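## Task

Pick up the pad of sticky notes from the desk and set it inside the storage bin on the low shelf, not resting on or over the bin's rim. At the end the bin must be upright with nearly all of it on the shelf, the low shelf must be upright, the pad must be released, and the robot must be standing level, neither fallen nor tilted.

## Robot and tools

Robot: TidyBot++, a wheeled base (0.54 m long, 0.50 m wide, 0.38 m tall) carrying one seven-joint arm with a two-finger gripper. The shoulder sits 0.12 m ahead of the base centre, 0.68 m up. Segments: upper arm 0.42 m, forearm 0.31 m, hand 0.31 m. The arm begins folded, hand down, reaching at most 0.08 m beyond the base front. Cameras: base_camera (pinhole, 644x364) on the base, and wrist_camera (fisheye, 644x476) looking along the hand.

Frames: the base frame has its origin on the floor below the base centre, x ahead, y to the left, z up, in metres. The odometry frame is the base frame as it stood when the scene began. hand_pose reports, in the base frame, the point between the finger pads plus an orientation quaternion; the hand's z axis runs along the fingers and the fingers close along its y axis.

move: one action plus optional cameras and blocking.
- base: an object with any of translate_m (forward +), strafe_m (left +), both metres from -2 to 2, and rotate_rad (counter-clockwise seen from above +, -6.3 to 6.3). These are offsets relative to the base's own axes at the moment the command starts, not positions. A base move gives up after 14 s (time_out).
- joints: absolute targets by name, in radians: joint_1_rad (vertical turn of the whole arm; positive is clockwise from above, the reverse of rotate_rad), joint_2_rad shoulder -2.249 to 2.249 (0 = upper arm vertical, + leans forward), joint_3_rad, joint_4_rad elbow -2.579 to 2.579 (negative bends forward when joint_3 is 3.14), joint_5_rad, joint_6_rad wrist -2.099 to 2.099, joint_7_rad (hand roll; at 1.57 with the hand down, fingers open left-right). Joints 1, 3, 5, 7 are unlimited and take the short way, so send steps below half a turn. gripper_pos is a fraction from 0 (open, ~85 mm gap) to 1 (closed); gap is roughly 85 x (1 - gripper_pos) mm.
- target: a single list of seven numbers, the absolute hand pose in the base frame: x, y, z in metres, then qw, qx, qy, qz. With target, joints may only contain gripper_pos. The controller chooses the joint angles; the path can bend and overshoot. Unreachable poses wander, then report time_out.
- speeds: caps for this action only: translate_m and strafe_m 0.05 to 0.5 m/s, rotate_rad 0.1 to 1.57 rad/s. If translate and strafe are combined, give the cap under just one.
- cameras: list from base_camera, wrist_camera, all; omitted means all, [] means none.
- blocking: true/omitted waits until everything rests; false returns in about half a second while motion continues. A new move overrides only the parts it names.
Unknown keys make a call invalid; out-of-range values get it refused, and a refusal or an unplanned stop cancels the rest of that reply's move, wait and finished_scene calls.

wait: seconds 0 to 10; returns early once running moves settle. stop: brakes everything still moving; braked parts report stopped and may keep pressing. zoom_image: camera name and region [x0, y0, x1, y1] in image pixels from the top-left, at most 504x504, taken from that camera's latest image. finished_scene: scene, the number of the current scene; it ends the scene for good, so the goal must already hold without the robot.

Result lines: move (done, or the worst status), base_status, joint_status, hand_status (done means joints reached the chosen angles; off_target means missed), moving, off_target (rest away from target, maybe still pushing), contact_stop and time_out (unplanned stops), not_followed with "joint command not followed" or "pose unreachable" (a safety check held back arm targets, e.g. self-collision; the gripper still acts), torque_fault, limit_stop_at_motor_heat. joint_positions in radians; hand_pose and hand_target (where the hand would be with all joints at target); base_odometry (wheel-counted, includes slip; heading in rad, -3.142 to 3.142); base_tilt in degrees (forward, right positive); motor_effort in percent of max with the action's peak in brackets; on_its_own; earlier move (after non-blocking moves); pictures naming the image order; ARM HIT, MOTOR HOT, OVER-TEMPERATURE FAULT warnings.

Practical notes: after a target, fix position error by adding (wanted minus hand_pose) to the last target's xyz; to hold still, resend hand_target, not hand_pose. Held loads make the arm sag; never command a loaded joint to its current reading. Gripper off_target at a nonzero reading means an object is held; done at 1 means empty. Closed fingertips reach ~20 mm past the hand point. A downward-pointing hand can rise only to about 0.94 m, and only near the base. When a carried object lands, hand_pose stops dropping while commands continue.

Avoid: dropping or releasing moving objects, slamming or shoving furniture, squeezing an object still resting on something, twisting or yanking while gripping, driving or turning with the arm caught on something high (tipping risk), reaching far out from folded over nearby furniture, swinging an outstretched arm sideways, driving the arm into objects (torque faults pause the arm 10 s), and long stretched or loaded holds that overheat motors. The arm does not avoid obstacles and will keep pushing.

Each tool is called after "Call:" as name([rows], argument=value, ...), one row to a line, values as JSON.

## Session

Call:
move(joints={"joint_6_rad": 0.2})

Scene clock: 1.73 s.
move: done
base_odometry: x=+0.000 y=+0.000 heading=+0.000
base_tilt: forward=+0.1 right=+0.5
base_status: not commanded
joint_positions: joint_1_rad=+0.042 joint_2_rad=-0.353 joint_3_rad=+3.129 joint_4_rad=-2.528 joint_5_rad=-0.039 joint_6_rad=+0.124 joint_7_rad=+1.554 gripper_pos=+0.000
joint_status: all done
motor_effort: joint_1_rad=+0(0) joint_2_rad=-5(6) joint_3_rad=+1(1) joint_4_rad=+19(20) joint_5_rad=+0(0) joint_6_rad=+8(9) joint_7_rad=+0(1)
hand_pose: x=+0.5079 y=-0.0116 z=+0.7540 quat_wxyz=(-0.003, +0.854, -0.037, +0.518) (m; base frame)
hand_target: x=+0.5173 y=-0.0127 z=+0.7741 quat_wxyz=(-0.002, +0.835, -0.037, +0.550) (m; base frame)
hand_status: not commanded
pictures: base_camera, wrist_camera
camera_calibration:
wrist_camera: T_world_to_cam=[[-0.0545347, -0.994327, -0.0913222, 0.0892477], [-0.49794, 0.106356, -0.860665, 0.951593], [0.865495, -0.00146313, -0.500916, 0.0759401], [0, 0, 0, 1]] pos_world=[0.412978, -0.0123552, 0.865192]

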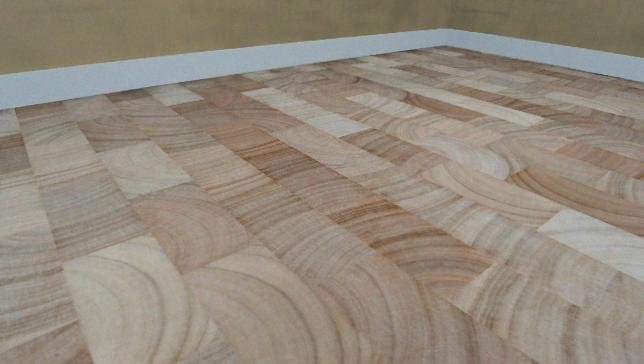

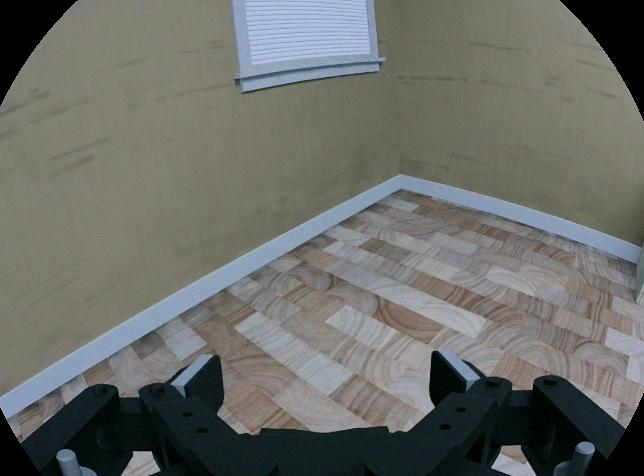

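Call:
move(base={"rotate_rad": 2.3})

Call:
zoom_image(camera="wrist_camera", region=[100, 0, 540, 300])

Scene clock: 8.43 s.
move: done
base_odometry: x=+0.000 y=+0.000 heading=+2.299
base_tilt: forward=+0.2 right=+0.5
base_status: done
joint_positions: joint_1_rad=+0.042 joint_2_rad=-0.353 joint_3_rad=+3.129 joint_4_rad=-2.528 joint_5_rad=-0.039 joint_6_rad=+0.125 joint_7_rad=+1.554 gripper_pos=+0.000
joint_status: not commanded
motor_effort: joint_1_rad=+0(1) joint_2_rad=-6(6) joint_3_rad=+0(2) joint_4_rad=+19(20) joint_5_rad=+0(0) joint_6_rad=+8(9) joint_7_rad=+0(1)
hand_pose: x=+0.5081 y=-0.0116 z=+0.7542 quat_wxyz=(-0.003, +0.854, -0.037, +0.519) (m; base frame)
hand_target: x=+0.5173 y=-0.0127 z=+0.7741 quat_wxyz=(-0.002, +0.835, -0.037, +0.550) (m; base frame)
hand_status: not commanded
pictures: base_camera, wrist_camera
camera_calibration:
wrist_camera: T_world_to_cam=[[-0.0545356, -0.994327, -0.0913257, 0.0892694], [-0.497119, 0.106358, -0.861139, 0.951835], [0.865967, -0.00156297, -0.500099, 0.0751366], [0, 0, 0, 1]] pos_world=[0.412978, -0.0123551, 0.865391]

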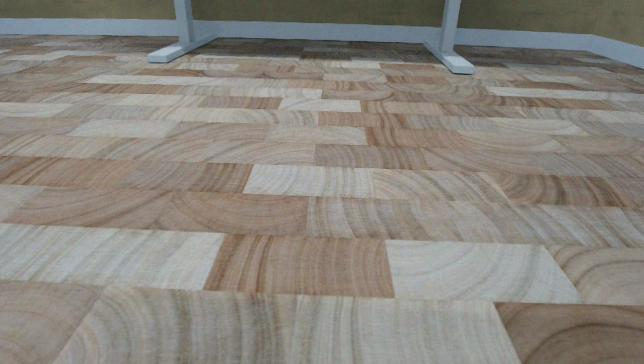

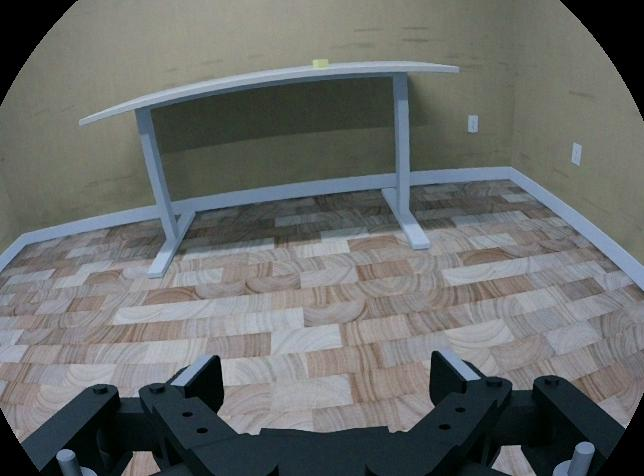

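Scaled by 1.145.

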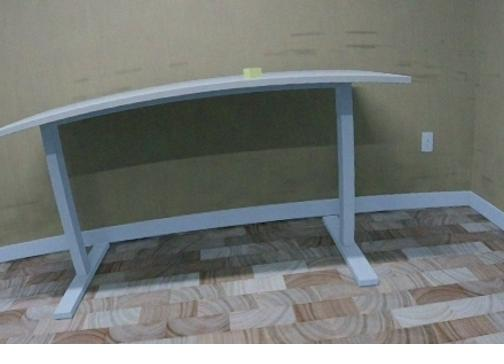

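Call:
move(target=[0.5, 0.0, 1.0, 0, 0.940, 0, 0.342], base={"translate_m": 1.0, "strafe_m": -0.1})

Call:
zoom_image(camera="wrist_camera", region=[200, 50, 450, 250])

Scene clock: 19.37 s.
move: done
base_odometry: x=-0.591 y=+0.813 heading=+2.300
base_tilt: forward=+0.2 right=+0.5
base_status: done
joint_positions: joint_1_rad=+0.001 joint_2_rad=-0.242 joint_3_rad=+3.129 joint_4_rad=-1.328 joint_5_rad=-0.039 joint_6_rad=-1.278 joint_7_rad=+1.554 gripper_pos=+0.000
joint_status: not commanded
motor_effort: joint_1_rad=+0(1) joint_2_rad=-9(12) joint_3_rad=+0(1) joint_4_rad=+19(23) joint_5_rad=+0(1) joint_6_rad=+6(9) joint_7_rad=+0(1)
hand_pose: x=+0.5143 y=+0.0185 z=+1.0148 quat_wxyz=(-0.023, +0.925, +0.000, +0.378) (m; base frame)
hand_target: x=+0.5000 y=+0.0000 z=+1.0000 quat_wxyz=(+0.000, +0.940, +0.000, +0.342) (m; base frame)
hand_status: done (0.028 m and 5.2 deg from the pose sent, 0.246 m and 23.0 deg at the start)
pictures: base_camera, wrist_camera
camera_calibration:
wrist_camera: T_world_to_cam=[[0.00739051, -0.995805, -0.0912065, 0.111442], [-0.745742, 0.0552759, -0.663938, 1.10481], [0.666194, 0.0729234, -0.742205, 0.547126], [0, 0, 0, 1]] pos_world=[0.45859, 0.0100064, 1.14977]

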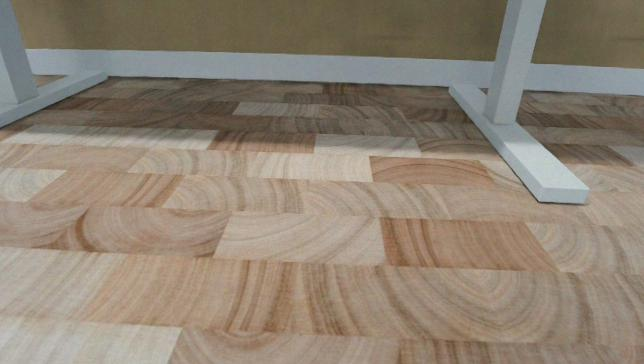

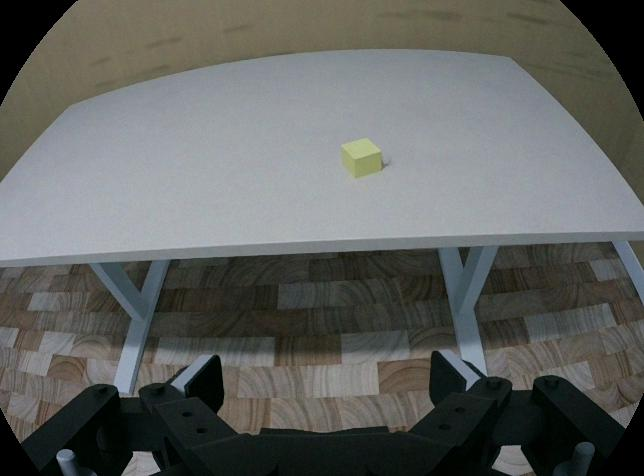

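Scaled by 2.016.

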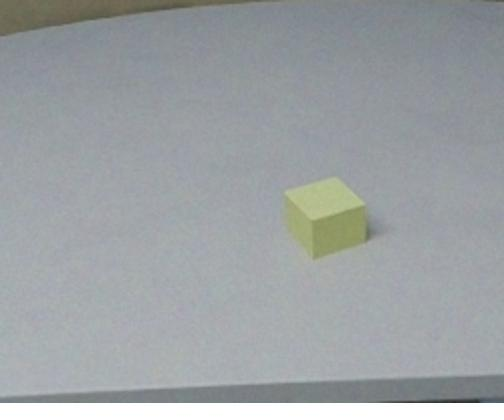

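Call:
move(base={"translate_m": 0.3}, target=[0.51, -0.02, 1.0, 0, 0.930, 0, 0.367], cameras=["wrist_camera"])

Call:
zoom_image(camera="wrist_camera", region=[260, 200, 460, 360])

Scene clock: 27.63 s.
move: done
base_odometry: x=-0.791 y=+1.037 heading=+2.300
base_tilt: forward=+0.2 right=+0.5
base_status: done
joint_positions: joint_1_rad=-0.006 joint_2_rad=-0.243 joint_3_rad=+3.200 joint_4_rad=-1.356 joint_5_rad=-0.039 joint_6_rad=-1.279 joint_7_rad=+1.600 gripper_pos=+0.000
joint_status: not commanded
motor_effort: joint_1_rad=+0(1) joint_2_rad=-10(15) joint_3_rad=+0(2) joint_4_rad=+19(20) joint_5_rad=+0(1) joint_6_rad=+6(8) joint_7_rad=+0(1)
hand_pose: x=+0.5124 y=-0.0113 z=+1.0018 quat_wxyz=(-0.011, +0.930, -0.011, +0.367) (m; base frame)
hand_target: x=+0.5100 y=-0.0200 z=+1.0000 quat_wxyz=(+0.000, +0.930, +0.000, +0.367) (m; base frame)
hand_status: done (0.009 m and 1.8 deg from the pose sent, 0.041 m and 3.0 deg at the start)
pictures: wrist_camera
camera_calibration:
wrist_camera: T_world_to_cam=[[-0.0225945, -0.99683, -0.0762803, 0.0809209], [-0.760957, 0.0666337, -0.645371, 1.08569], [0.648408, 0.0434643, -0.760051, 0.567544], [0, 0, 0, 1]] pos_world=[0.459995, -0.0163473, 1.13821]

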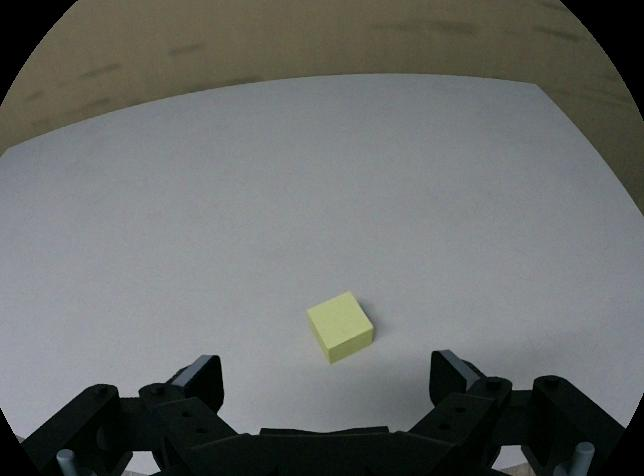

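Scaled by 2.520.

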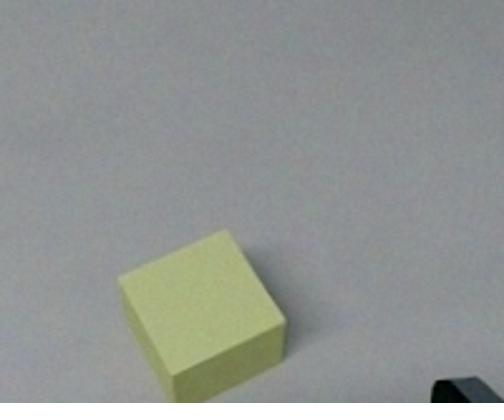

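Call:
move(base={"translate_m": 0.08}, cameras=[])

Call:
move(target=[0.53, -0.03, 0.92, 0.0074, 0.9766, 0.2121, -0.0341])

Scene clock: 43.13 s.
move: done
base_odometry: x=-0.844 y=+1.097 heading=+2.299
base_tilt: forward=+0.1 right=+0.5
base_status: done
joint_positions: joint_1_rad=-0.006 joint_2_rad=-0.244 joint_3_rad=+3.200 joint_4_rad=-1.356 joint_5_rad=-0.039 joint_6_rad=-1.279 joint_7_rad=+1.600 gripper_pos=+0.000
joint_status: not commanded
motor_effort: joint_1_rad=+0(1) joint_2_rad=-10(15) joint_3_rad=+0(1) joint_4_rad=+20(20) joint_5_rad=-1(1) joint_6_rad=+7(7) joint_7_rad=+0(1)
hand_pose: x=+0.5122 y=-0.0113 z=+1.0017 quat_wxyz=(-0.011, +0.930, -0.011, +0.367) (m; base frame)
hand_target: x=+0.5100 y=-0.0200 z=+1.0000 quat_wxyz=(+0.000, +0.930, +0.000, +0.367) (m; base frame)
hand_status: not commanded
pictures: none
No camera images: "cameras" was empty.

Scene clock: 45.50 s.
move: off_target
base_odometry: x=-0.844 y=+1.097 heading=+2.299
base_tilt: forward=+0.2 right=+0.5
base_status: not commanded
joint_positions: joint_1_rad=+0.040 joint_2_rad=+0.372 joint_3_rad=+3.165 joint_4_rad=-0.660 joint_5_rad=-0.031 joint_6_rad=-2.007 joint_7_rad=+2.030 gripper_pos=+0.000
joint_status: not commanded
motor_effort: joint_1_rad=+0(1) joint_2_rad=-28(30) joint_3_rad=-1(1) joint_4_rad=+16(20) joint_5_rad=+0(1) joint_6_rad=+2(7) joint_7_rad=+0(1)
hand_pose: x=+0.5738 y=-0.0159 z=+0.9256 quat_wxyz=(+0.004, +0.977, +0.204, +0.052) (m; base frame)
hand_target: x=+0.5539 y=-0.0317 z=+0.9195 quat_wxyz=(+0.018, +0.977, +0.213, +0.003) (m; base frame)
hand_status: off_target (0.046 m and 10.0 deg from the pose sent, 0.086 m and 53.3 deg at the start; a joint's target at an end of its range on 51 of 51 steps)
pictures: base_camera, wrist_camera
camera_calibration:
wrist_camera: T_world_to_cam=[[0.364343, -0.931263, -0.00186944, -0.217903], [-0.929875, -0.363689, -0.0553376, 0.627542], [0.050854, 0.0219002, -0.998466, 1.03323], [0, 0, 0, 1]] pos_world=[0.610383, 0.0026774, 1.06596]

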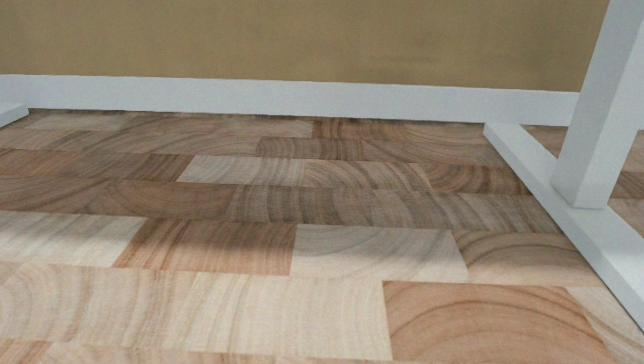

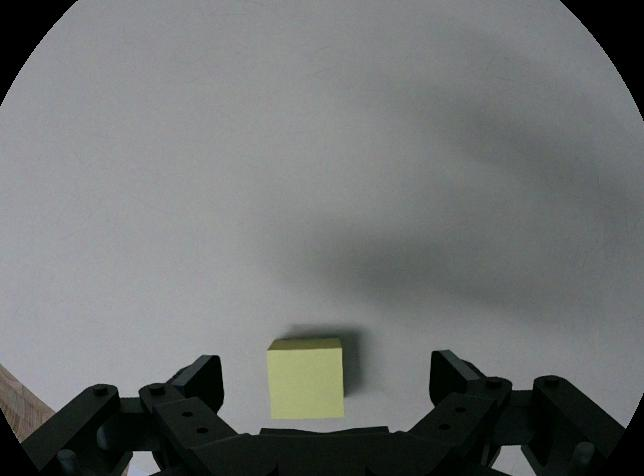

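Call:
move(target=[0.545, -0.022, 0.885, 0.0074, 0.9766, 0.2121, -0.0341], cameras=["wrist_camera"])

Scene clock: 50.83 s.
move: done
base_odometry: x=-0.844 y=+1.097 heading=+2.299
base_tilt: forward=+0.2 right=+0.5
base_status: not commanded
joint_positions: joint_1_rad=+0.040 joint_2_rad=+0.372 joint_3_rad=+3.158 joint_4_rad=-0.773 joint_5_rad=-0.031 joint_6_rad=-2.009 joint_7_rad=+2.031 gripper_pos=+0.000
joint_status: not commanded
motor_effort: joint_1_rad=+0(0) joint_2_rad=-29(30) joint_3_rad=-1(1) joint_4_rad=+16(17) joint_5_rad=+0(1) joint_6_rad=+0(1) joint_7_rad=+0(1)
hand_pose: x=+0.5545 y=-0.0127 z=+0.8925 quat_wxyz=(-0.012, +0.978, +0.207, -0.003) (m; base frame)
hand_target: x=+0.5450 y=-0.0220 z=+0.8850 quat_wxyz=(+0.007, +0.977, +0.212, -0.034) (m; base frame)
hand_status: done (0.015 m and 4.3 deg from the pose sent, 0.050 m and 10.0 deg at the start)
pictures: wrist_camera
camera_calibration:
wrist_camera: T_world_to_cam=[[0.367278, -0.928635, -0.0523768, -0.164518], [-0.927902, -0.369703, 0.0481484, 0.515377], [-0.0640762, 0.0309167, -0.997466, 1.06408], [0, 0, 0, 1]] pos_world=[0.606825, 0.00486094, 1.02795]

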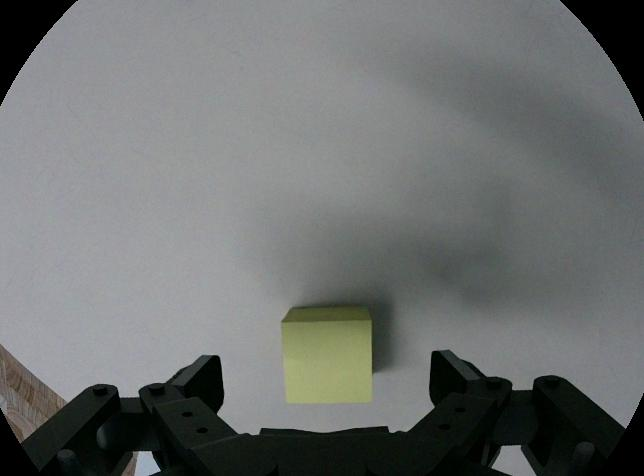

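Call:
move(target=[0.543, -0.022, 0.858, 0.0074, 0.9766, 0.2121, -0.0341], cameras=["wrist_camera"])

Call:
move(target=[0.543, -0.022, 0.845, 0.0074, 0.9766, 0.2121, -0.0341], cameras=["wrist_camera"])

Scene clock: 58.13 s.
move: done
base_odometry: x=-0.844 y=+1.097 heading=+2.299
base_tilt: forward=+0.2 right=+0.4
base_status: not commanded
joint_positions: joint_1_rad=+0.040 joint_2_rad=+0.366 joint_3_rad=+3.153 joint_4_rad=-0.915 joint_5_rad=-0.031 joint_6_rad=-1.993 joint_7_rad=+2.031 gripper_pos=+0.000
joint_status: not commanded
motor_effort: joint_1_rad=+0(0) joint_2_rad=-28(30) joint_3_rad=+0(1) joint_4_rad=+16(17) joint_5_rad=-1(1) joint_6_rad=+0(2) joint_7_rad=+0(1)
hand_pose: x=+0.5297 y=-0.0101 z=+0.8560 quat_wxyz=(-0.029, +0.976, +0.208, -0.061) (m; base frame)
hand_target: x=+0.5430 y=-0.0220 z=+0.8580 quat_wxyz=(+0.007, +0.977, +0.212, -0.034) (m; base frame)
hand_status: done (0.018 m and 5.2 deg from the pose sent, 0.038 m and 4.3 deg at the start)
pictures: wrist_camera
camera_calibration:
wrist_camera: T_world_to_cam=[[0.360526, -0.926917, -0.104141, -0.10702], [-0.914395, -0.373262, 0.156707, 0.395001], [-0.184126, 0.0387288, -0.982139, 1.07651], [0, 0, 0, 1]] pos_world=[0.597983, 0.00654821, 0.984233]

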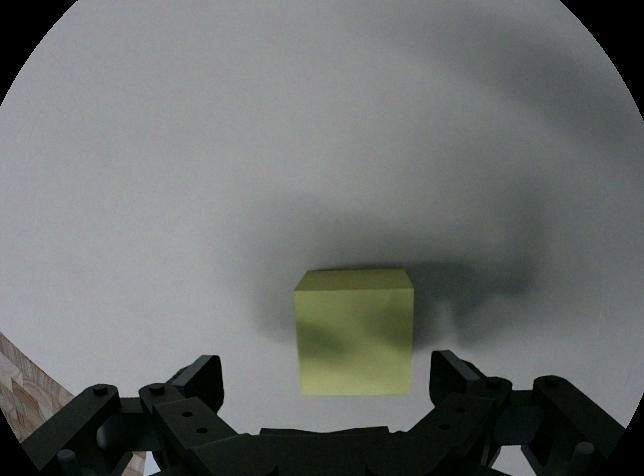

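Scene clock: 58.90 s.
move: done
base_odometry: x=-0.844 y=+1.097 heading=+2.299
base_tilt: forward=+0.2 right=+0.5
base_status: not commanded
joint_positions: joint_1_rad=+0.040 joint_2_rad=+0.355 joint_3_rad=+3.153 joint_4_rad=-0.974 joint_5_rad=-0.031 joint_6_rad=-1.957 joint_7_rad=+2.031 gripper_pos=+0.000
joint_status: not commanded
motor_effort: joint_1_rad=+0(0) joint_2_rad=-28(30) joint_3_rad=-1(1) joint_4_rad=+16(17) joint_5_rad=+0(1) joint_6_rad=-2(2) joint_7_rad=+0(1)
hand_pose: x=+0.5256 y=-0.0097 z=+0.8437 quat_wxyz=(-0.031, +0.976, +0.207, -0.067) (m; base frame)
hand_target: x=+0.5430 y=-0.0220 z=+0.8450 quat_wxyz=(+0.007, +0.977, +0.212, -0.034) (m; base frame)
hand_status: done (0.021 m and 5.7 deg from the pose sent, 0.021 m and 5.2 deg at the start)
pictures: wrist_camera
camera_calibration:
wrist_camera: T_world_to_cam=[[0.358819, -0.92698, -0.109347, -0.101055], [-0.912764, -0.372969, 0.166604, 0.384107], [-0.195222, 0.0400269, -0.979942, 1.0677], [0, 0, 0, 1]] pos_world=[0.595298, 0.00684691, 0.97124]

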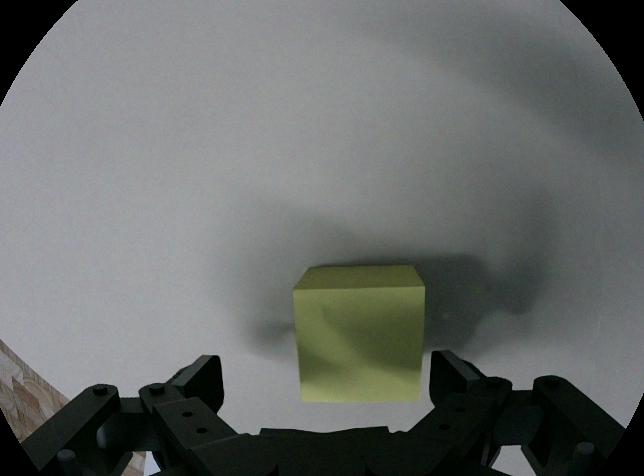

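Call:
move(target=[0.555, -0.024, 0.875, 0, 0.9772, 0.2122, 0], cameras=[])

Call:
move(target=[0.566, -0.026, 0.858, 0, 0.9772, 0.2122, 0], cameras=["wrist_camera"])

Scene clock: 64.73 s.
move: done
base_odometry: x=-0.844 y=+1.097 heading=+2.299
base_tilt: forward=+0.2 right=+0.5
base_status: not commanded
joint_positions: joint_1_rad=+0.055 joint_2_rad=+0.353 joint_3_rad=+3.152 joint_4_rad=-0.884 joint_5_rad=-0.031 joint_6_rad=-1.957 joint_7_rad=+2.031 gripper_pos=+0.000
joint_status: not commanded
motor_effort: joint_1_rad=+0(1) joint_2_rad=-28(29) joint_3_rad=+0(1) joint_4_rad=+16(17) joint_5_rad=+0(1) joint_6_rad=+0(2) joint_7_rad=+0(1)
hand_pose: x=+0.5450 y=-0.0169 z=+0.8688 quat_wxyz=(-0.019, +0.979, +0.201, -0.022) (m; base frame)
hand_target: x=+0.5550 y=-0.0240 z=+0.8750 quat_wxyz=(+0.000, +0.977, +0.212, +0.000) (m; base frame)
hand_status: done (0.014 m and 3.6 deg from the pose sent, 0.045 m and 8.4 deg at the start)
pictures: none
No camera images: "cameras" was empty.

Scene clock: 65.40 s.
move: done
base_odometry: x=-0.844 y=+1.097 heading=+2.299
base_tilt: forward=+0.2 right=+0.5
base_status: not commanded
joint_positions: joint_1_rad=+0.058 joint_2_rad=+0.353 joint_3_rad=+3.150 joint_4_rad=-0.903 joint_5_rad=-0.031 joint_6_rad=-1.933 joint_7_rad=+2.031 gripper_pos=+0.000
joint_status: not commanded
motor_effort: joint_1_rad=+0(0) joint_2_rad=-29(30) joint_3_rad=+0(1) joint_4_rad=+17(17) joint_5_rad=+0(1) joint_6_rad=+0(1) joint_7_rad=+0(1)
hand_pose: x=+0.5484 y=-0.0175 z=+0.8631 quat_wxyz=(-0.019, +0.979, +0.200, -0.020) (m; base frame)
hand_target: x=+0.5660 y=-0.0260 z=+0.8580 quat_wxyz=(+0.000, +0.977, +0.212, +0.000) (m; base frame)
hand_status: done (0.020 m and 3.4 deg from the pose sent, 0.025 m and 3.6 deg at the start)
pictures: wrist_camera
camera_calibration:
wrist_camera: T_world_to_cam=[[0.352661, -0.933077, -0.0706977, -0.144514], [-0.930459, -0.357688, 0.0794081, 0.483989], [-0.0993816, 0.0377771, -0.994332, 1.05118], [0, 0, 0, 1]] pos_world=[0.605765, -0.00143632, 0.996577]

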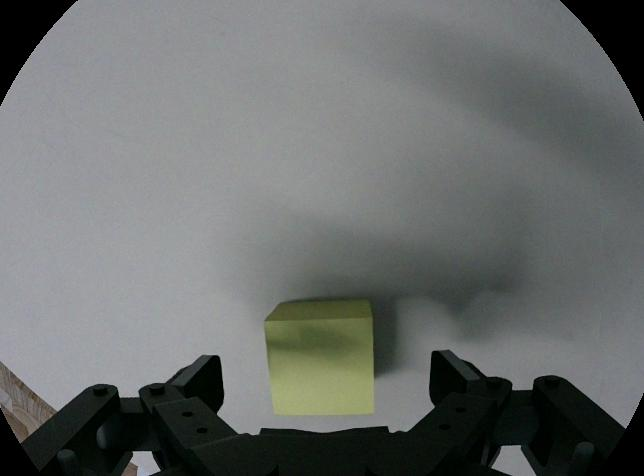

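Call:
move(target=[0.570, -0.024, 0.842, 0, 0.9772, 0.2122, 0], cameras=["wrist_camera"])

Scene clock: 68.60 s.
move: done
base_odometry: x=-0.844 y=+1.097 heading=+2.299
base_tilt: forward=+0.2 right=+0.5
base_status: not commanded
joint_positions: joint_1_rad=+0.058 joint_2_rad=+0.353 joint_3_rad=+3.149 joint_4_rad=-0.954 joint_5_rad=-0.031 joint_6_rad=-1.894 joint_7_rad=+2.031 gripper_pos=+0.000
joint_status: not commanded
motor_effort: joint_1_rad=+0(0) joint_2_rad=-29(30) joint_3_rad=-1(1) joint_4_rad=+17(17) joint_5_rad=+0(1) joint_6_rad=+0(1) joint_7_rad=+0(1)
hand_pose: x=+0.5493 y=-0.0172 z=+0.8478 quat_wxyz=(-0.021, +0.979, +0.200, -0.025) (m; base frame)
hand_target: x=+0.5700 y=-0.0240 z=+0.8420 quat_wxyz=(+0.000, +0.977, +0.212, +0.000) (m; base frame)
hand_status: done (0.023 m and 4.0 deg from the pose sent, 0.031 m and 3.4 deg at the start)
pictures: wrist_camera
camera_calibration:
wrist_camera: T_world_to_cam=[[0.351544, -0.933062, -0.0762334, -0.140325], [-0.929557, -0.357564, 0.0898447, 0.476843], [-0.111089, 0.0392788, -0.993034, 1.04148], [0, 0, 0, 1]] pos_world=[0.60828, -0.00133803, 0.980685]

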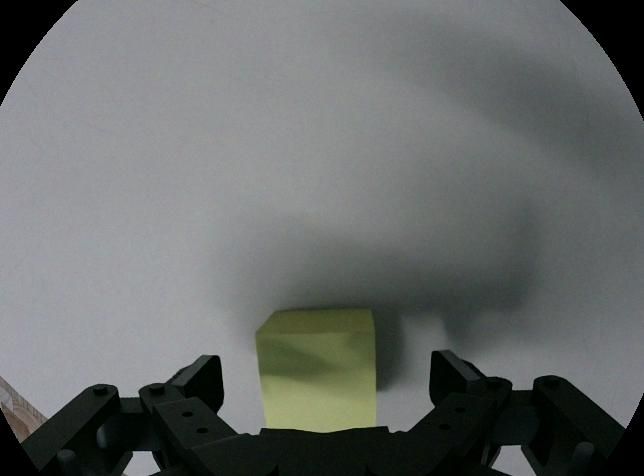

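Call:
move(joints={"gripper_pos": 0.55}, cameras=["wrist_camera"])

Scene clock: 71.97 s.
move: done
base_odometry: x=-0.844 y=+1.097 heading=+2.299
base_tilt: forward=+0.2 right=+0.5
base_status: not commanded
joint_positions: joint_1_rad=+0.058 joint_2_rad=+0.351 joint_3_rad=+3.149 joint_4_rad=-0.955 joint_5_rad=-0.031 joint_6_rad=-1.893 joint_7_rad=+2.031 gripper_pos=+0.535
joint_status: all done
motor_effort: joint_1_rad=+0(1) joint_2_rad=-26(29) joint_3_rad=-1(1) joint_4_rad=+15(17) joint_5_rad=-1(1) joint_6_rad=+0(1) joint_7_rad=+0(1)
hand_pose: x=+0.5491 y=-0.0171 z=+0.8484 quat_wxyz=(-0.020, +0.979, +0.200, -0.024) (m; base frame)
hand_target: x=+0.5700 y=-0.0240 z=+0.8420 quat_wxyz=(+0.000, +0.977, +0.212, +0.000) (m; base frame)
hand_status: not commanded
pictures: wrist_camera
camera_calibration:
wrist_camera: T_world_to_cam=[[0.351926, -0.932972, -0.0755784, -0.14081], [-0.929639, -0.3578, 0.0880405, 0.478288], [-0.109181, 0.0392769, -0.993246, 1.04127], [0, 0, 0, 1]] pos_world=[0.607877, -0.00113824, 0.981484]

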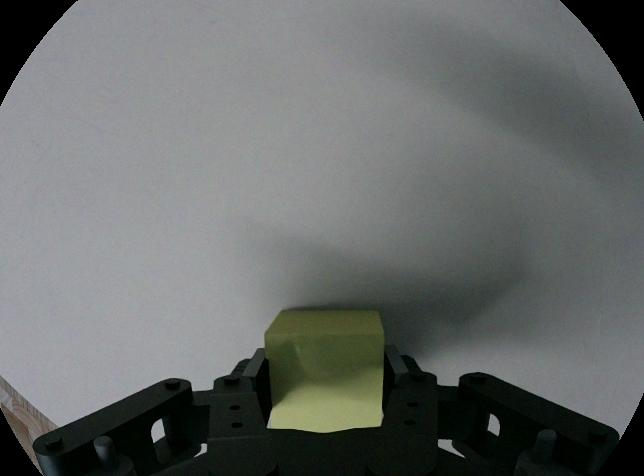

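Call:
move(joints={"gripper_pos": 0.62}, cameras=[])

Call:
move(target=[0.545, -0.024, 0.88, 0, 0.9772, 0.2122, 0], cameras=["wrist_camera"])

Scene clock: 75.57 s.
move: off_target
base_odometry: x=-0.844 y=+1.097 heading=+2.299
base_tilt: forward=+0.2 right=+0.5
base_status: not commanded
joint_positions: joint_1_rad=+0.058 joint_2_rad=+0.351 joint_3_rad=+3.149 joint_4_rad=-0.954 joint_5_rad=-0.031 joint_6_rad=-1.893 joint_7_rad=+2.031 gripper_pos=+0.549
joint_status: gripper_pos off_target (ended at +0.549, target +0.620)
motor_effort: joint_1_rad=-1(1) joint_2_rad=-26(26) joint_3_rad=-1(1) joint_4_rad=+15(15) joint_5_rad=-1(1) joint_6_rad=+0(1) joint_7_rad=+0(1)
hand_pose: x=+0.5492 y=-0.0171 z=+0.8487 quat_wxyz=(-0.020, +0.979, +0.200, -0.024) (m; base frame)
hand_target: x=+0.5700 y=-0.0240 z=+0.8420 quat_wxyz=(+0.000, +0.977, +0.212, +0.000) (m; base frame)
hand_status: not commanded
pictures: none
No camera images: "cameras" was empty.

Scene clock: 76.50 s.
move: done
base_odometry: x=-0.844 y=+1.097 heading=+2.299
base_tilt: forward=+0.2 right=+0.5
base_status: not commanded
joint_positions: joint_1_rad=+0.058 joint_2_rad=+0.335 joint_3_rad=+3.149 joint_4_rad=-0.905 joint_5_rad=-0.031 joint_6_rad=-1.898 joint_7_rad=+2.031 gripper_pos=+0.549
joint_status: not commanded
motor_effort: joint_1_rad=+0(1) joint_2_rad=-28(30) joint_3_rad=-1(1) joint_4_rad=+16(17) joint_5_rad=-1(1) joint_6_rad=+0(1) joint_7_rad=+1(1)
hand_pose: x=+0.5556 y=-0.0175 z=+0.8703 quat_wxyz=(-0.012, +0.979, +0.201, +0.005) (m; base frame)
hand_target: x=+0.5450 y=-0.0240 z=+0.8800 quat_wxyz=(+0.000, +0.977, +0.212, +0.000) (m; base frame)
hand_status: done (0.016 m and 2.0 deg from the pose sent, 0.032 m and 3.9 deg at the start)
pictures: wrist_camera
camera_calibration:
wrist_camera: T_world_to_cam=[[0.356051, -0.933124, -0.0500808, -0.166282], [-0.933249, -0.357811, 0.0319017, 0.532972], [-0.0476877, 0.0353792, -0.998236, 1.03379], [0, 0, 0, 1]] pos_world=[0.605899, -0.00103353, 1.00664]

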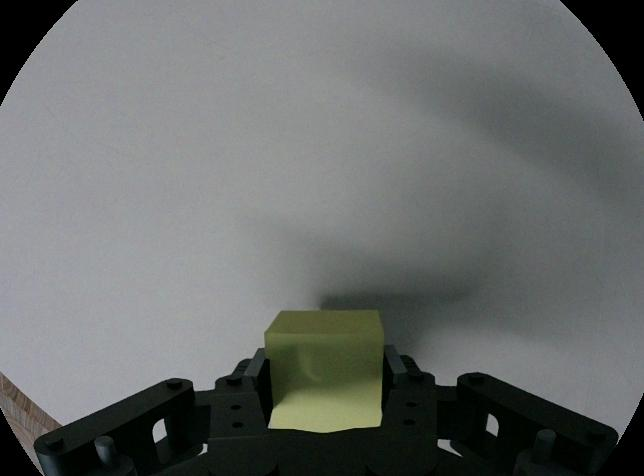

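Call:
move(joints={"gripper_pos": 0.68}, target=[0.52, -0.015, 0.99, 0, 0.940, 0, 0.342], cameras=["wrist_camera"])

Call:
move(base={"translate_m": -0.5}, cameras=[])

Call:
move(base={"rotate_rad": -3.14})

Scene clock: 82.77 s.
move: off_target
base_odometry: x=-0.844 y=+1.097 heading=+2.299
base_tilt: forward=+0.2 right=+0.5
base_status: not commanded
joint_positions: joint_1_rad=+0.003 joint_2_rad=-0.185 joint_3_rad=+3.175 joint_4_rad=-1.315 joint_5_rad=-0.031 joint_6_rad=-1.398 joint_7_rad=+1.662 gripper_pos=+0.549
joint_status: gripper_pos off_target (ended at +0.549, target +0.680)
motor_effort: joint_1_rad=+0(1) joint_2_rad=-12(30) joint_3_rad=+0(1) joint_4_rad=+20(20) joint_5_rad=+0(1) joint_6_rad=+5(6) joint_7_rad=+0(1)
hand_pose: x=+0.5055 y=-0.0050 z=+0.9755 quat_wxyz=(+0.001, +0.953, +0.027, +0.303) (m; base frame)
hand_target: x=+0.5200 y=-0.0150 z=+0.9900 quat_wxyz=(+0.000, +0.940, +0.000, +0.342) (m; base frame)
hand_status: done (0.023 m and 5.7 deg from the pose sent, 0.125 m and 45.5 deg at the start)
pictures: wrist_camera
camera_calibration:
wrist_camera: T_world_to_cam=[[0.0339572, -0.999046, -0.0274457, 0.00883369], [-0.842626, -0.0138519, -0.53832, 0.999566], [0.537427, 0.0414063, -0.842293, 0.688103], [0, 0, 0, 1]] pos_world=[0.472156, -0.00582068, 1.11791]

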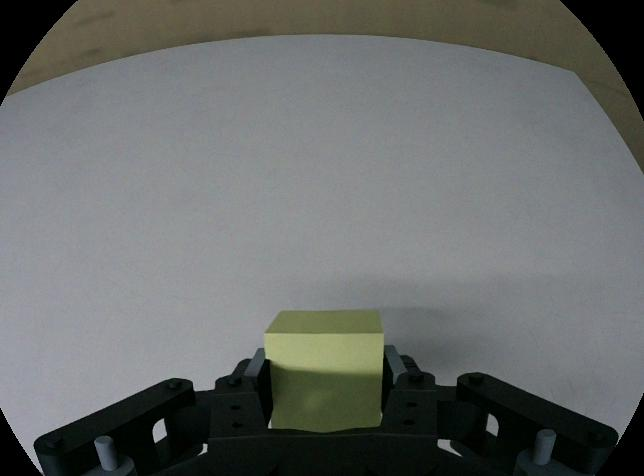

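Scene clock: 85.03 s.
move: done
base_odometry: x=-0.511 y=+0.724 heading=+2.300
base_tilt: forward=+0.1 right=+0.5
base_status: done
joint_positions: joint_1_rad=-0.002 joint_2_rad=-0.206 joint_3_rad=+3.181 joint_4_rad=-1.319 joint_5_rad=-0.031 joint_6_rad=-1.388 joint_7_rad=+1.661 gripper_pos=+0.549
joint_status: not commanded
motor_effort: joint_1_rad=+0(2) joint_2_rad=-11(17) joint_3_rad=+0(4) joint_4_rad=+20(21) joint_5_rad=-1(2) joint_6_rad=+6(7) joint_7_rad=+0(1)
hand_pose: x=+0.5014 y=-0.0056 z=+0.9831 quat_wxyz=(+0.001, +0.949, +0.026, +0.315) (m; base frame)
hand_target: x=+0.5200 y=-0.0150 z=+0.9900 quat_wxyz=(+0.000, +0.940, +0.000, +0.342) (m; base frame)
hand_status: not commanded
pictures: none
No camera images: "cameras" was empty.

Scene clock: 88.37 s.
move: done
base_odometry: x=-0.511 y=+0.724 heading=-0.839
base_tilt: forward=+0.1 right=+0.5
base_status: done
joint_positions: joint_1_rad=-0.005 joint_2_rad=-0.206 joint_3_rad=+3.185 joint_4_rad=-1.319 joint_5_rad=-0.031 joint_6_rad=-1.388 joint_7_rad=+1.661 gripper_pos=+0.549
joint_status: not commanded
motor_effort: joint_1_rad=+0(1) joint_2_rad=-11(14) joint_3_rad=+0(2) joint_4_rad=+19(20) joint_5_rad=+0(1) joint_6_rad=+6(7) joint_7_rad=+0(1)
hand_pose: x=+0.5015 y=-0.0064 z=+0.9831 quat_wxyz=(+0.001, +0.949, +0.025, +0.315) (m; base frame)
hand_target: x=+0.5200 y=-0.0150 z=+0.9900 quat_wxyz=(+0.000, +0.940, +0.000, +0.342) (m; base frame)
hand_status: not commanded
pictures: base_camera, wrist_camera
camera_calibration:
wrist_camera: T_world_to_cam=[[0.0314403, -0.999076, -0.029307, 0.0109421], [-0.828528, -0.00965008, -0.559865, 1.01443], [0.559065, 0.041884, -0.828065, 0.671823], [0, 0, 0, 1]] pos_world=[0.464543, -0.00741731, 1.12458]

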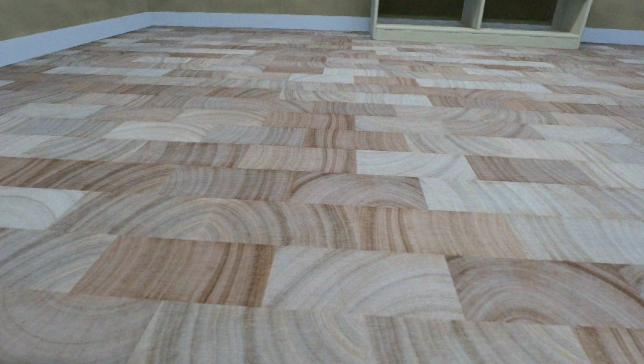

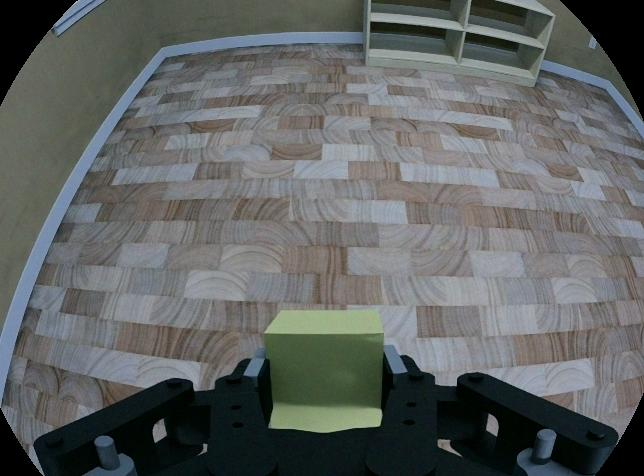

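Call:
move(base={"rotate_rad": -0.06}, cameras=[])

Call:
move(base={"translate_m": 1.5, "strafe_m": -0.6})

Call:
zoom_image(camera="wrist_camera", region=[150, 0, 500, 300])

Scene clock: 93.30 s.
move: done
base_odometry: x=-0.511 y=+0.724 heading=-0.898
base_tilt: forward=+0.2 right=+0.5
base_status: done
joint_positions: joint_1_rad=-0.007 joint_2_rad=-0.206 joint_3_rad=+3.191 joint_4_rad=-1.319 joint_5_rad=-0.031 joint_6_rad=-1.388 joint_7_rad=+1.661 gripper_pos=+0.549
joint_status: not commanded
motor_effort: joint_1_rad=+0(1) joint_2_rad=-11(11) joint_3_rad=+0(2) joint_4_rad=+19(20) joint_5_rad=+0(1) joint_6_rad=+6(7) joint_7_rad=+1(1)
hand_pose: x=+0.5016 y=-0.0083 z=+0.9831 quat_wxyz=(+0.001, +0.949, +0.023, +0.315) (m; base frame)
hand_target: x=+0.5200 y=-0.0150 z=+0.9900 quat_wxyz=(+0.000, +0.940, +0.000, +0.342) (m; base frame)
hand_status: not commanded
pictures: none
No camera images: "cameras" was empty.

Scene clock: 97.77 s.
move: done
base_odometry: x=-0.046 y=-0.824 heading=-0.899
base_tilt: forward=+0.2 right=+0.5
base_status: done
joint_positions: joint_1_rad=-0.007 joint_2_rad=-0.203 joint_3_rad=+3.191 joint_4_rad=-1.319 joint_5_rad=-0.031 joint_6_rad=-1.388 joint_7_rad=+1.661 gripper_pos=+0.549
joint_status: not commanded
motor_effort: joint_1_rad=+0(1) joint_2_rad=-11(14) joint_3_rad=+0(2) joint_4_rad=+19(20) joint_5_rad=-1(1) joint_6_rad=+6(7) joint_7_rad=+0(1)
hand_pose: x=+0.5024 y=-0.0083 z=+0.9821 quat_wxyz=(+0.001, +0.949, +0.023, +0.314) (m; base frame)
hand_target: x=+0.5200 y=-0.0150 z=+0.9900 quat_wxyz=(+0.000, +0.940, +0.000, +0.342) (m; base frame)
hand_status: not commanded
pictures: base_camera, wrist_camera
camera_calibration:
wrist_camera: T_world_to_cam=[[0.0270677, -0.999163, -0.0306804, 0.0124673], [-0.829933, -0.0053542, -0.557837, 1.01323], [0.557206, 0.0405621, -0.829383, 0.672883], [0, 0, 0, 1]] pos_world=[0.465644, -0.00941166, 1.12368]

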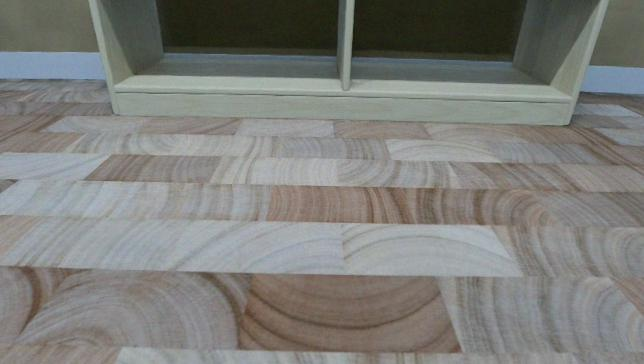

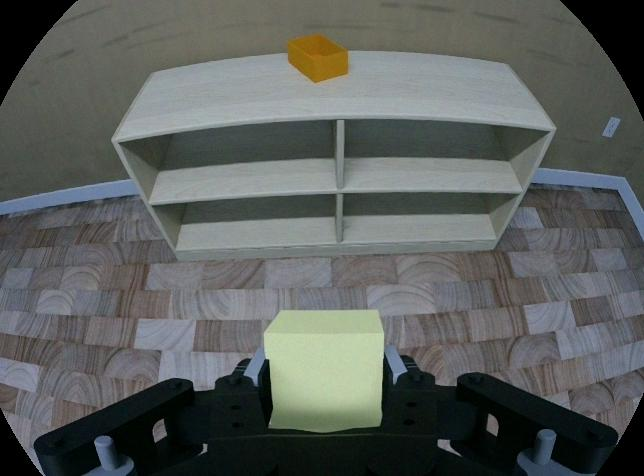

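Scaled by 1.440.

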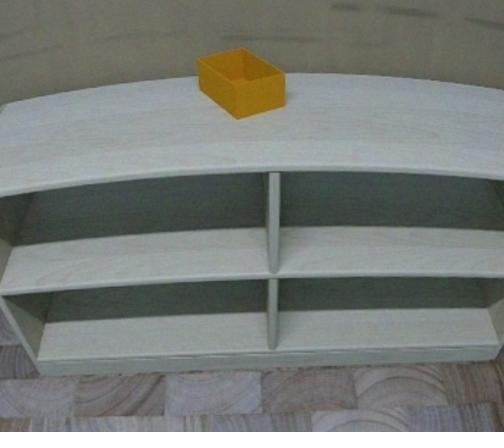

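Call:
move(base={"translate_m": 0.72, "strafe_m": 0.02}, speeds={"translate_m": 0.35})

Scene clock: 104.27 s.
move: done
base_odometry: x=+0.418 y=-1.375 heading=-0.900
base_tilt: forward=+0.2 right=+0.5
base_status: done
joint_positions: joint_1_rad=-0.007 joint_2_rad=-0.199 joint_3_rad=+3.191 joint_4_rad=-1.319 joint_5_rad=-0.031 joint_6_rad=-1.388 joint_7_rad=+1.661 gripper_pos=+0.549
joint_status: not commanded
motor_effort: joint_1_rad=+0(1) joint_2_rad=-11(15) joint_3_rad=+0(1) joint_4_rad=+20(20) joint_5_rad=+0(1) joint_6_rad=+6(7) joint_7_rad=+0(1)
hand_pose: x=+0.5037 y=-0.0083 z=+0.9805 quat_wxyz=(+0.001, +0.950, +0.023, +0.312) (m; base frame)
hand_target: x=+0.5200 y=-0.0150 z=+0.9900 quat_wxyz=(+0.000, +0.940, +0.000, +0.342) (m; base frame)
hand_status: not commanded
pictures: base_camera, wrist_camera
camera_calibration:
wrist_camera: T_world_to_cam=[[0.0269463, -0.999163, -0.0307895, 0.0125465], [-0.832187, -0.00535694, -0.55447, 1.01134], [0.553841, 0.0405635, -0.831634, 0.674628], [0, 0, 0, 1]] pos_world=[0.467646, -0.00941167, 1.12219]

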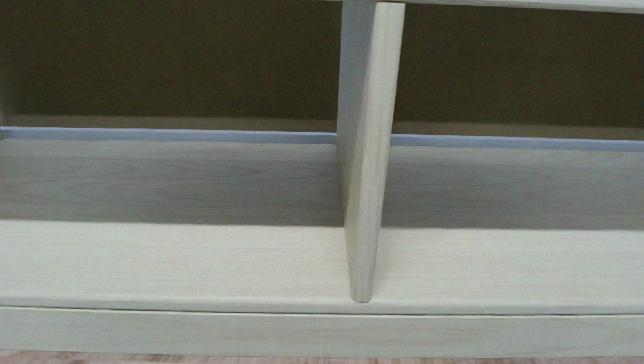

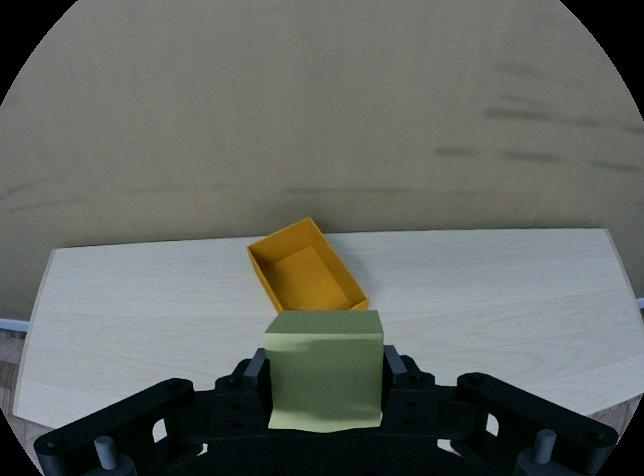

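Call:
move(base={"translate_m": 0.14}, speeds={"translate_m": 0.2}, cameras=[])

Call:
move(target=[0.55, 0.01, 0.87, 0.009, 0.9654, 0.2587, -0.0337])

Scene clock: 114.80 s.
move: done
base_odometry: x=+0.505 y=-1.485 heading=-0.900
base_tilt: forward=+0.2 right=+0.5
base_status: done
joint_positions: joint_1_rad=-0.007 joint_2_rad=-0.197 joint_3_rad=+3.191 joint_4_rad=-1.320 joint_5_rad=-0.031 joint_6_rad=-1.387 joint_7_rad=+1.661 gripper_pos=+0.549
joint_status: not commanded
motor_effort: joint_1_rad=+0(1) joint_2_rad=-11(16) joint_3_rad=+0(1) joint_4_rad=+20(20) joint_5_rad=-1(1) joint_6_rad=+5(7) joint_7_rad=+0(1)
hand_pose: x=+0.5044 y=-0.0083 z=+0.9797 quat_wxyz=(+0.001, +0.950, +0.023, +0.311) (m; base frame)
hand_target: x=+0.5200 y=-0.0150 z=+0.9900 quat_wxyz=(+0.000, +0.940, +0.000, +0.342) (m; base frame)
hand_status: not commanded
pictures: none
No camera images: "cameras" was empty.

Scene clock: 116.97 s.
move: done
base_odometry: x=+0.505 y=-1.485 heading=-0.900
base_tilt: forward=+0.2 right=+0.5
base_status: not commanded
joint_positions: joint_1_rad=-0.009 joint_2_rad=+0.365 joint_3_rad=+3.128 joint_4_rad=-0.859 joint_5_rad=-0.021 joint_6_rad=-1.900 joint_7_rad=+2.012 gripper_pos=+0.549
joint_status: not commanded
motor_effort: joint_1_rad=+0(1) joint_2_rad=-29(32) joint_3_rad=-1(1) joint_4_rad=+17(20) joint_5_rad=+0(1) joint_6_rad=+0(7) joint_7_rad=+0(1)
hand_pose: x=+0.5698 y=+0.0165 z=+0.8707 quat_wxyz=(-0.010, +0.972, +0.233, +0.011) (m; base frame)
hand_target: x=+0.5500 y=+0.0100 z=+0.8700 quat_wxyz=(+0.009, +0.965, +0.259, -0.034) (m; base frame)
hand_status: done (0.021 m and 6.4 deg from the pose sent, 0.120 m and 48.3 deg at the start)
pictures: base_camera, wrist_camera
camera_calibration:
wrist_camera: T_world_to_cam=[[0.416802, -0.907978, -0.0430252, -0.180836], [-0.908254, -0.417908, 0.0206771, 0.55497], [-0.0367549, 0.0304596, -0.99886, 1.02806], [0, 0, 0, 1]] pos_world=[0.617213, 0.0364173, 1.00763]

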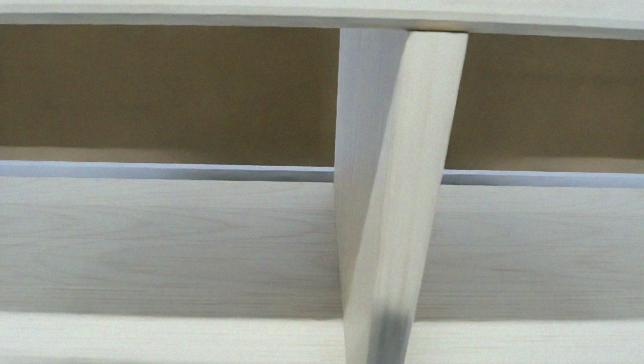

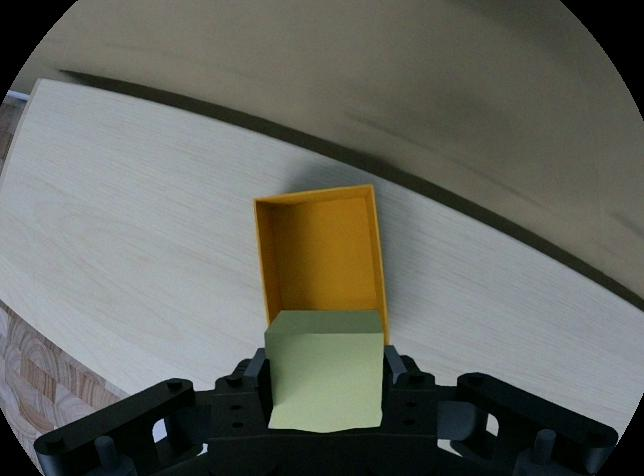

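Call:
move(target=[0.595, 0.020, 0.79, 0.006, 0.9537, 0.3007, -0.02], cameras=["wrist_camera"])

Scene clock: 122.77 s.
move: done
base_odometry: x=+0.505 y=-1.485 heading=-0.900
base_tilt: forward=+0.2 right=+0.5
base_status: not commanded
joint_positions: joint_1_rad=-0.009 joint_2_rad=+0.422 joint_3_rad=+3.102 joint_4_rad=-1.012 joint_5_rad=-0.021 joint_6_rad=-1.796 joint_7_rad=+2.070 gripper_pos=+0.549
joint_status: not commanded
motor_effort: joint_1_rad=+0(1) joint_2_rad=-31(34) joint_3_rad=-1(1) joint_4_rad=+17(18) joint_5_rad=+0(1) joint_6_rad=+0(1) joint_7_rad=+1(1)
hand_pose: x=+0.5741 y=+0.0267 z=+0.7987 quat_wxyz=(-0.028, +0.961, +0.271, -0.039) (m; base frame)
hand_target: x=+0.5950 y=+0.0200 z=+0.7900 quat_wxyz=(+0.006, +0.954, +0.301, -0.020) (m; base frame)
hand_status: done (0.024 m and 5.7 deg from the pose sent, 0.085 m and 9.0 deg at the start)
pictures: wrist_camera
camera_calibration:
wrist_camera: T_world_to_cam=[[0.481188, -0.870945, -0.0995597, -0.169256], [-0.864751, -0.490227, 0.109007, 0.471047], [-0.143746, 0.0336415, -0.989043, 1.00946], [0, 0, 0, 1]] pos_world=[0.633888, 0.0495474, 0.930197]

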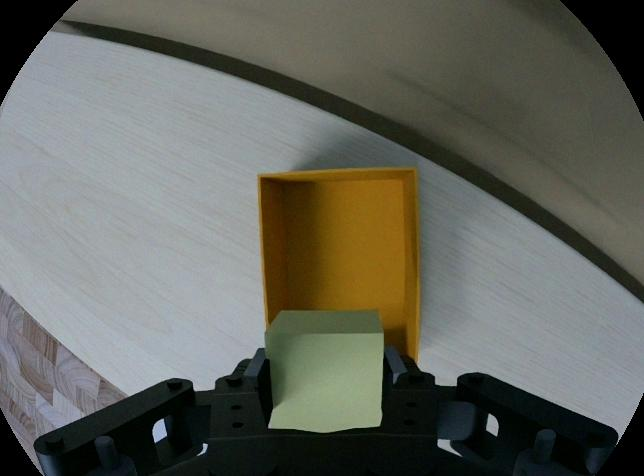

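Call:
move(target=[0.617, 0.022, 0.735, 0.006, 0.9537, 0.3007, -0.02], cameras=["wrist_camera"])

Call:
move(target=[0.617, 0.022, 0.70, 0.006, 0.9537, 0.3007, -0.02], cameras=["wrist_camera"])

Scene clock: 128.30 s.
move: done
base_odometry: x=+0.505 y=-1.485 heading=-0.900
base_tilt: forward=+0.2 right=+0.5
base_status: not commanded
joint_positions: joint_1_rad=-0.009 joint_2_rad=+0.477 joint_3_rad=+3.095 joint_4_rad=-1.102 joint_5_rad=-0.017 joint_6_rad=-1.660 joint_7_rad=+2.071 gripper_pos=+0.549
joint_status: not commanded
motor_effort: joint_1_rad=+0(0) joint_2_rad=-33(36) joint_3_rad=-1(2) joint_4_rad=+17(18) joint_5_rad=-1(1) joint_6_rad=-1(2) joint_7_rad=+0(1)
hand_pose: x=+0.5946 y=+0.0294 z=+0.7439 quat_wxyz=(-0.029, +0.961, +0.272, -0.043) (m; base frame)
hand_target: x=+0.6170 y=+0.0220 z=+0.7350 quat_wxyz=(+0.006, +0.954, +0.301, -0.020) (m; base frame)
hand_status: done (0.025 m and 5.9 deg from the pose sent, 0.077 m and 5.7 deg at the start)
pictures: wrist_camera
camera_calibration:
wrist_camera: T_world_to_cam=[[0.483081, -0.869332, -0.104378, -0.179834], [-0.862162, -0.493075, 0.116424, 0.489098], [-0.152677, 0.033749, -0.9877, 0.962454], [0, 0, 0, 1]] pos_world=[0.655501, 0.0523447, 0.874902]

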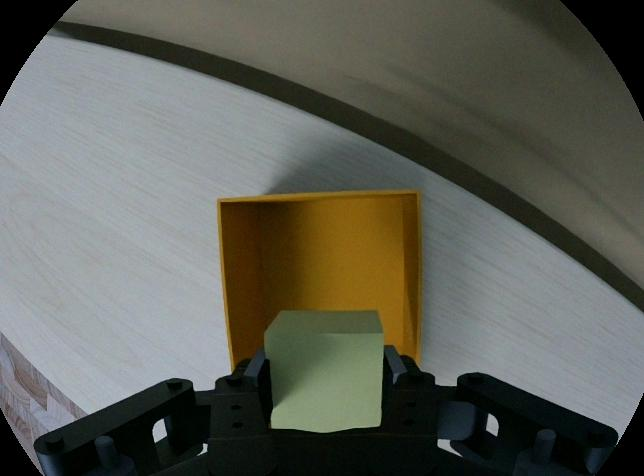

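Scene clock: 129.20 s.
move: done
base_odometry: x=+0.505 y=-1.485 heading=-0.900
base_tilt: forward=+0.2 right=+0.5
base_status: not commanded
joint_positions: joint_1_rad=-0.009 joint_2_rad=+0.480 joint_3_rad=+3.092 joint_4_rad=-1.202 joint_5_rad=-0.015 joint_6_rad=-1.556 joint_7_rad=+2.071 gripper_pos=+0.549
joint_status: not commanded
motor_effort: joint_1_rad=+0(0) joint_2_rad=-33(35) joint_3_rad=-1(2) joint_4_rad=+17(18) joint_5_rad=-1(1) joint_6_rad=+0(1) joint_7_rad=+0(1)
hand_pose: x=+0.5944 y=+0.0305 z=+0.7109 quat_wxyz=(-0.029, +0.961, +0.273, -0.042) (m; base frame)
hand_target: x=+0.6170 y=+0.0220 z=+0.7000 quat_wxyz=(+0.006, +0.954, +0.301, -0.020) (m; base frame)
hand_status: done (0.026 m and 5.8 deg from the pose sent, 0.050 m and 5.9 deg at the start)
pictures: wrist_camera
camera_calibration:
wrist_camera: T_world_to_cam=[[0.483959, -0.869026, -0.102851, -0.183772], [-0.861968, -0.493675, 0.115309, 0.493982], [-0.150981, 0.0328501, -0.987991, 0.92902], [0, 0, 0, 1]] pos_world=[0.654999, 0.0536453, 0.842002]

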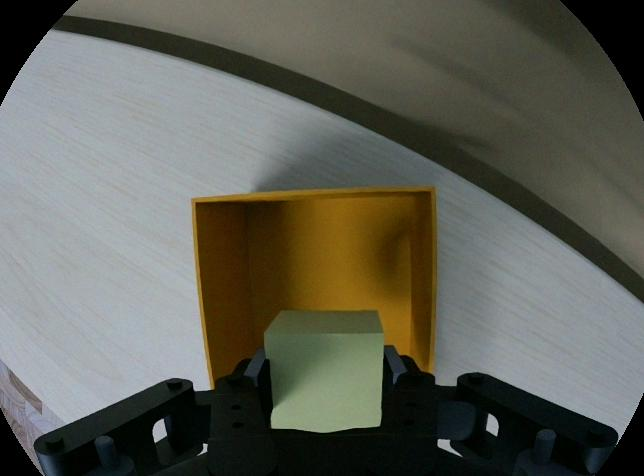

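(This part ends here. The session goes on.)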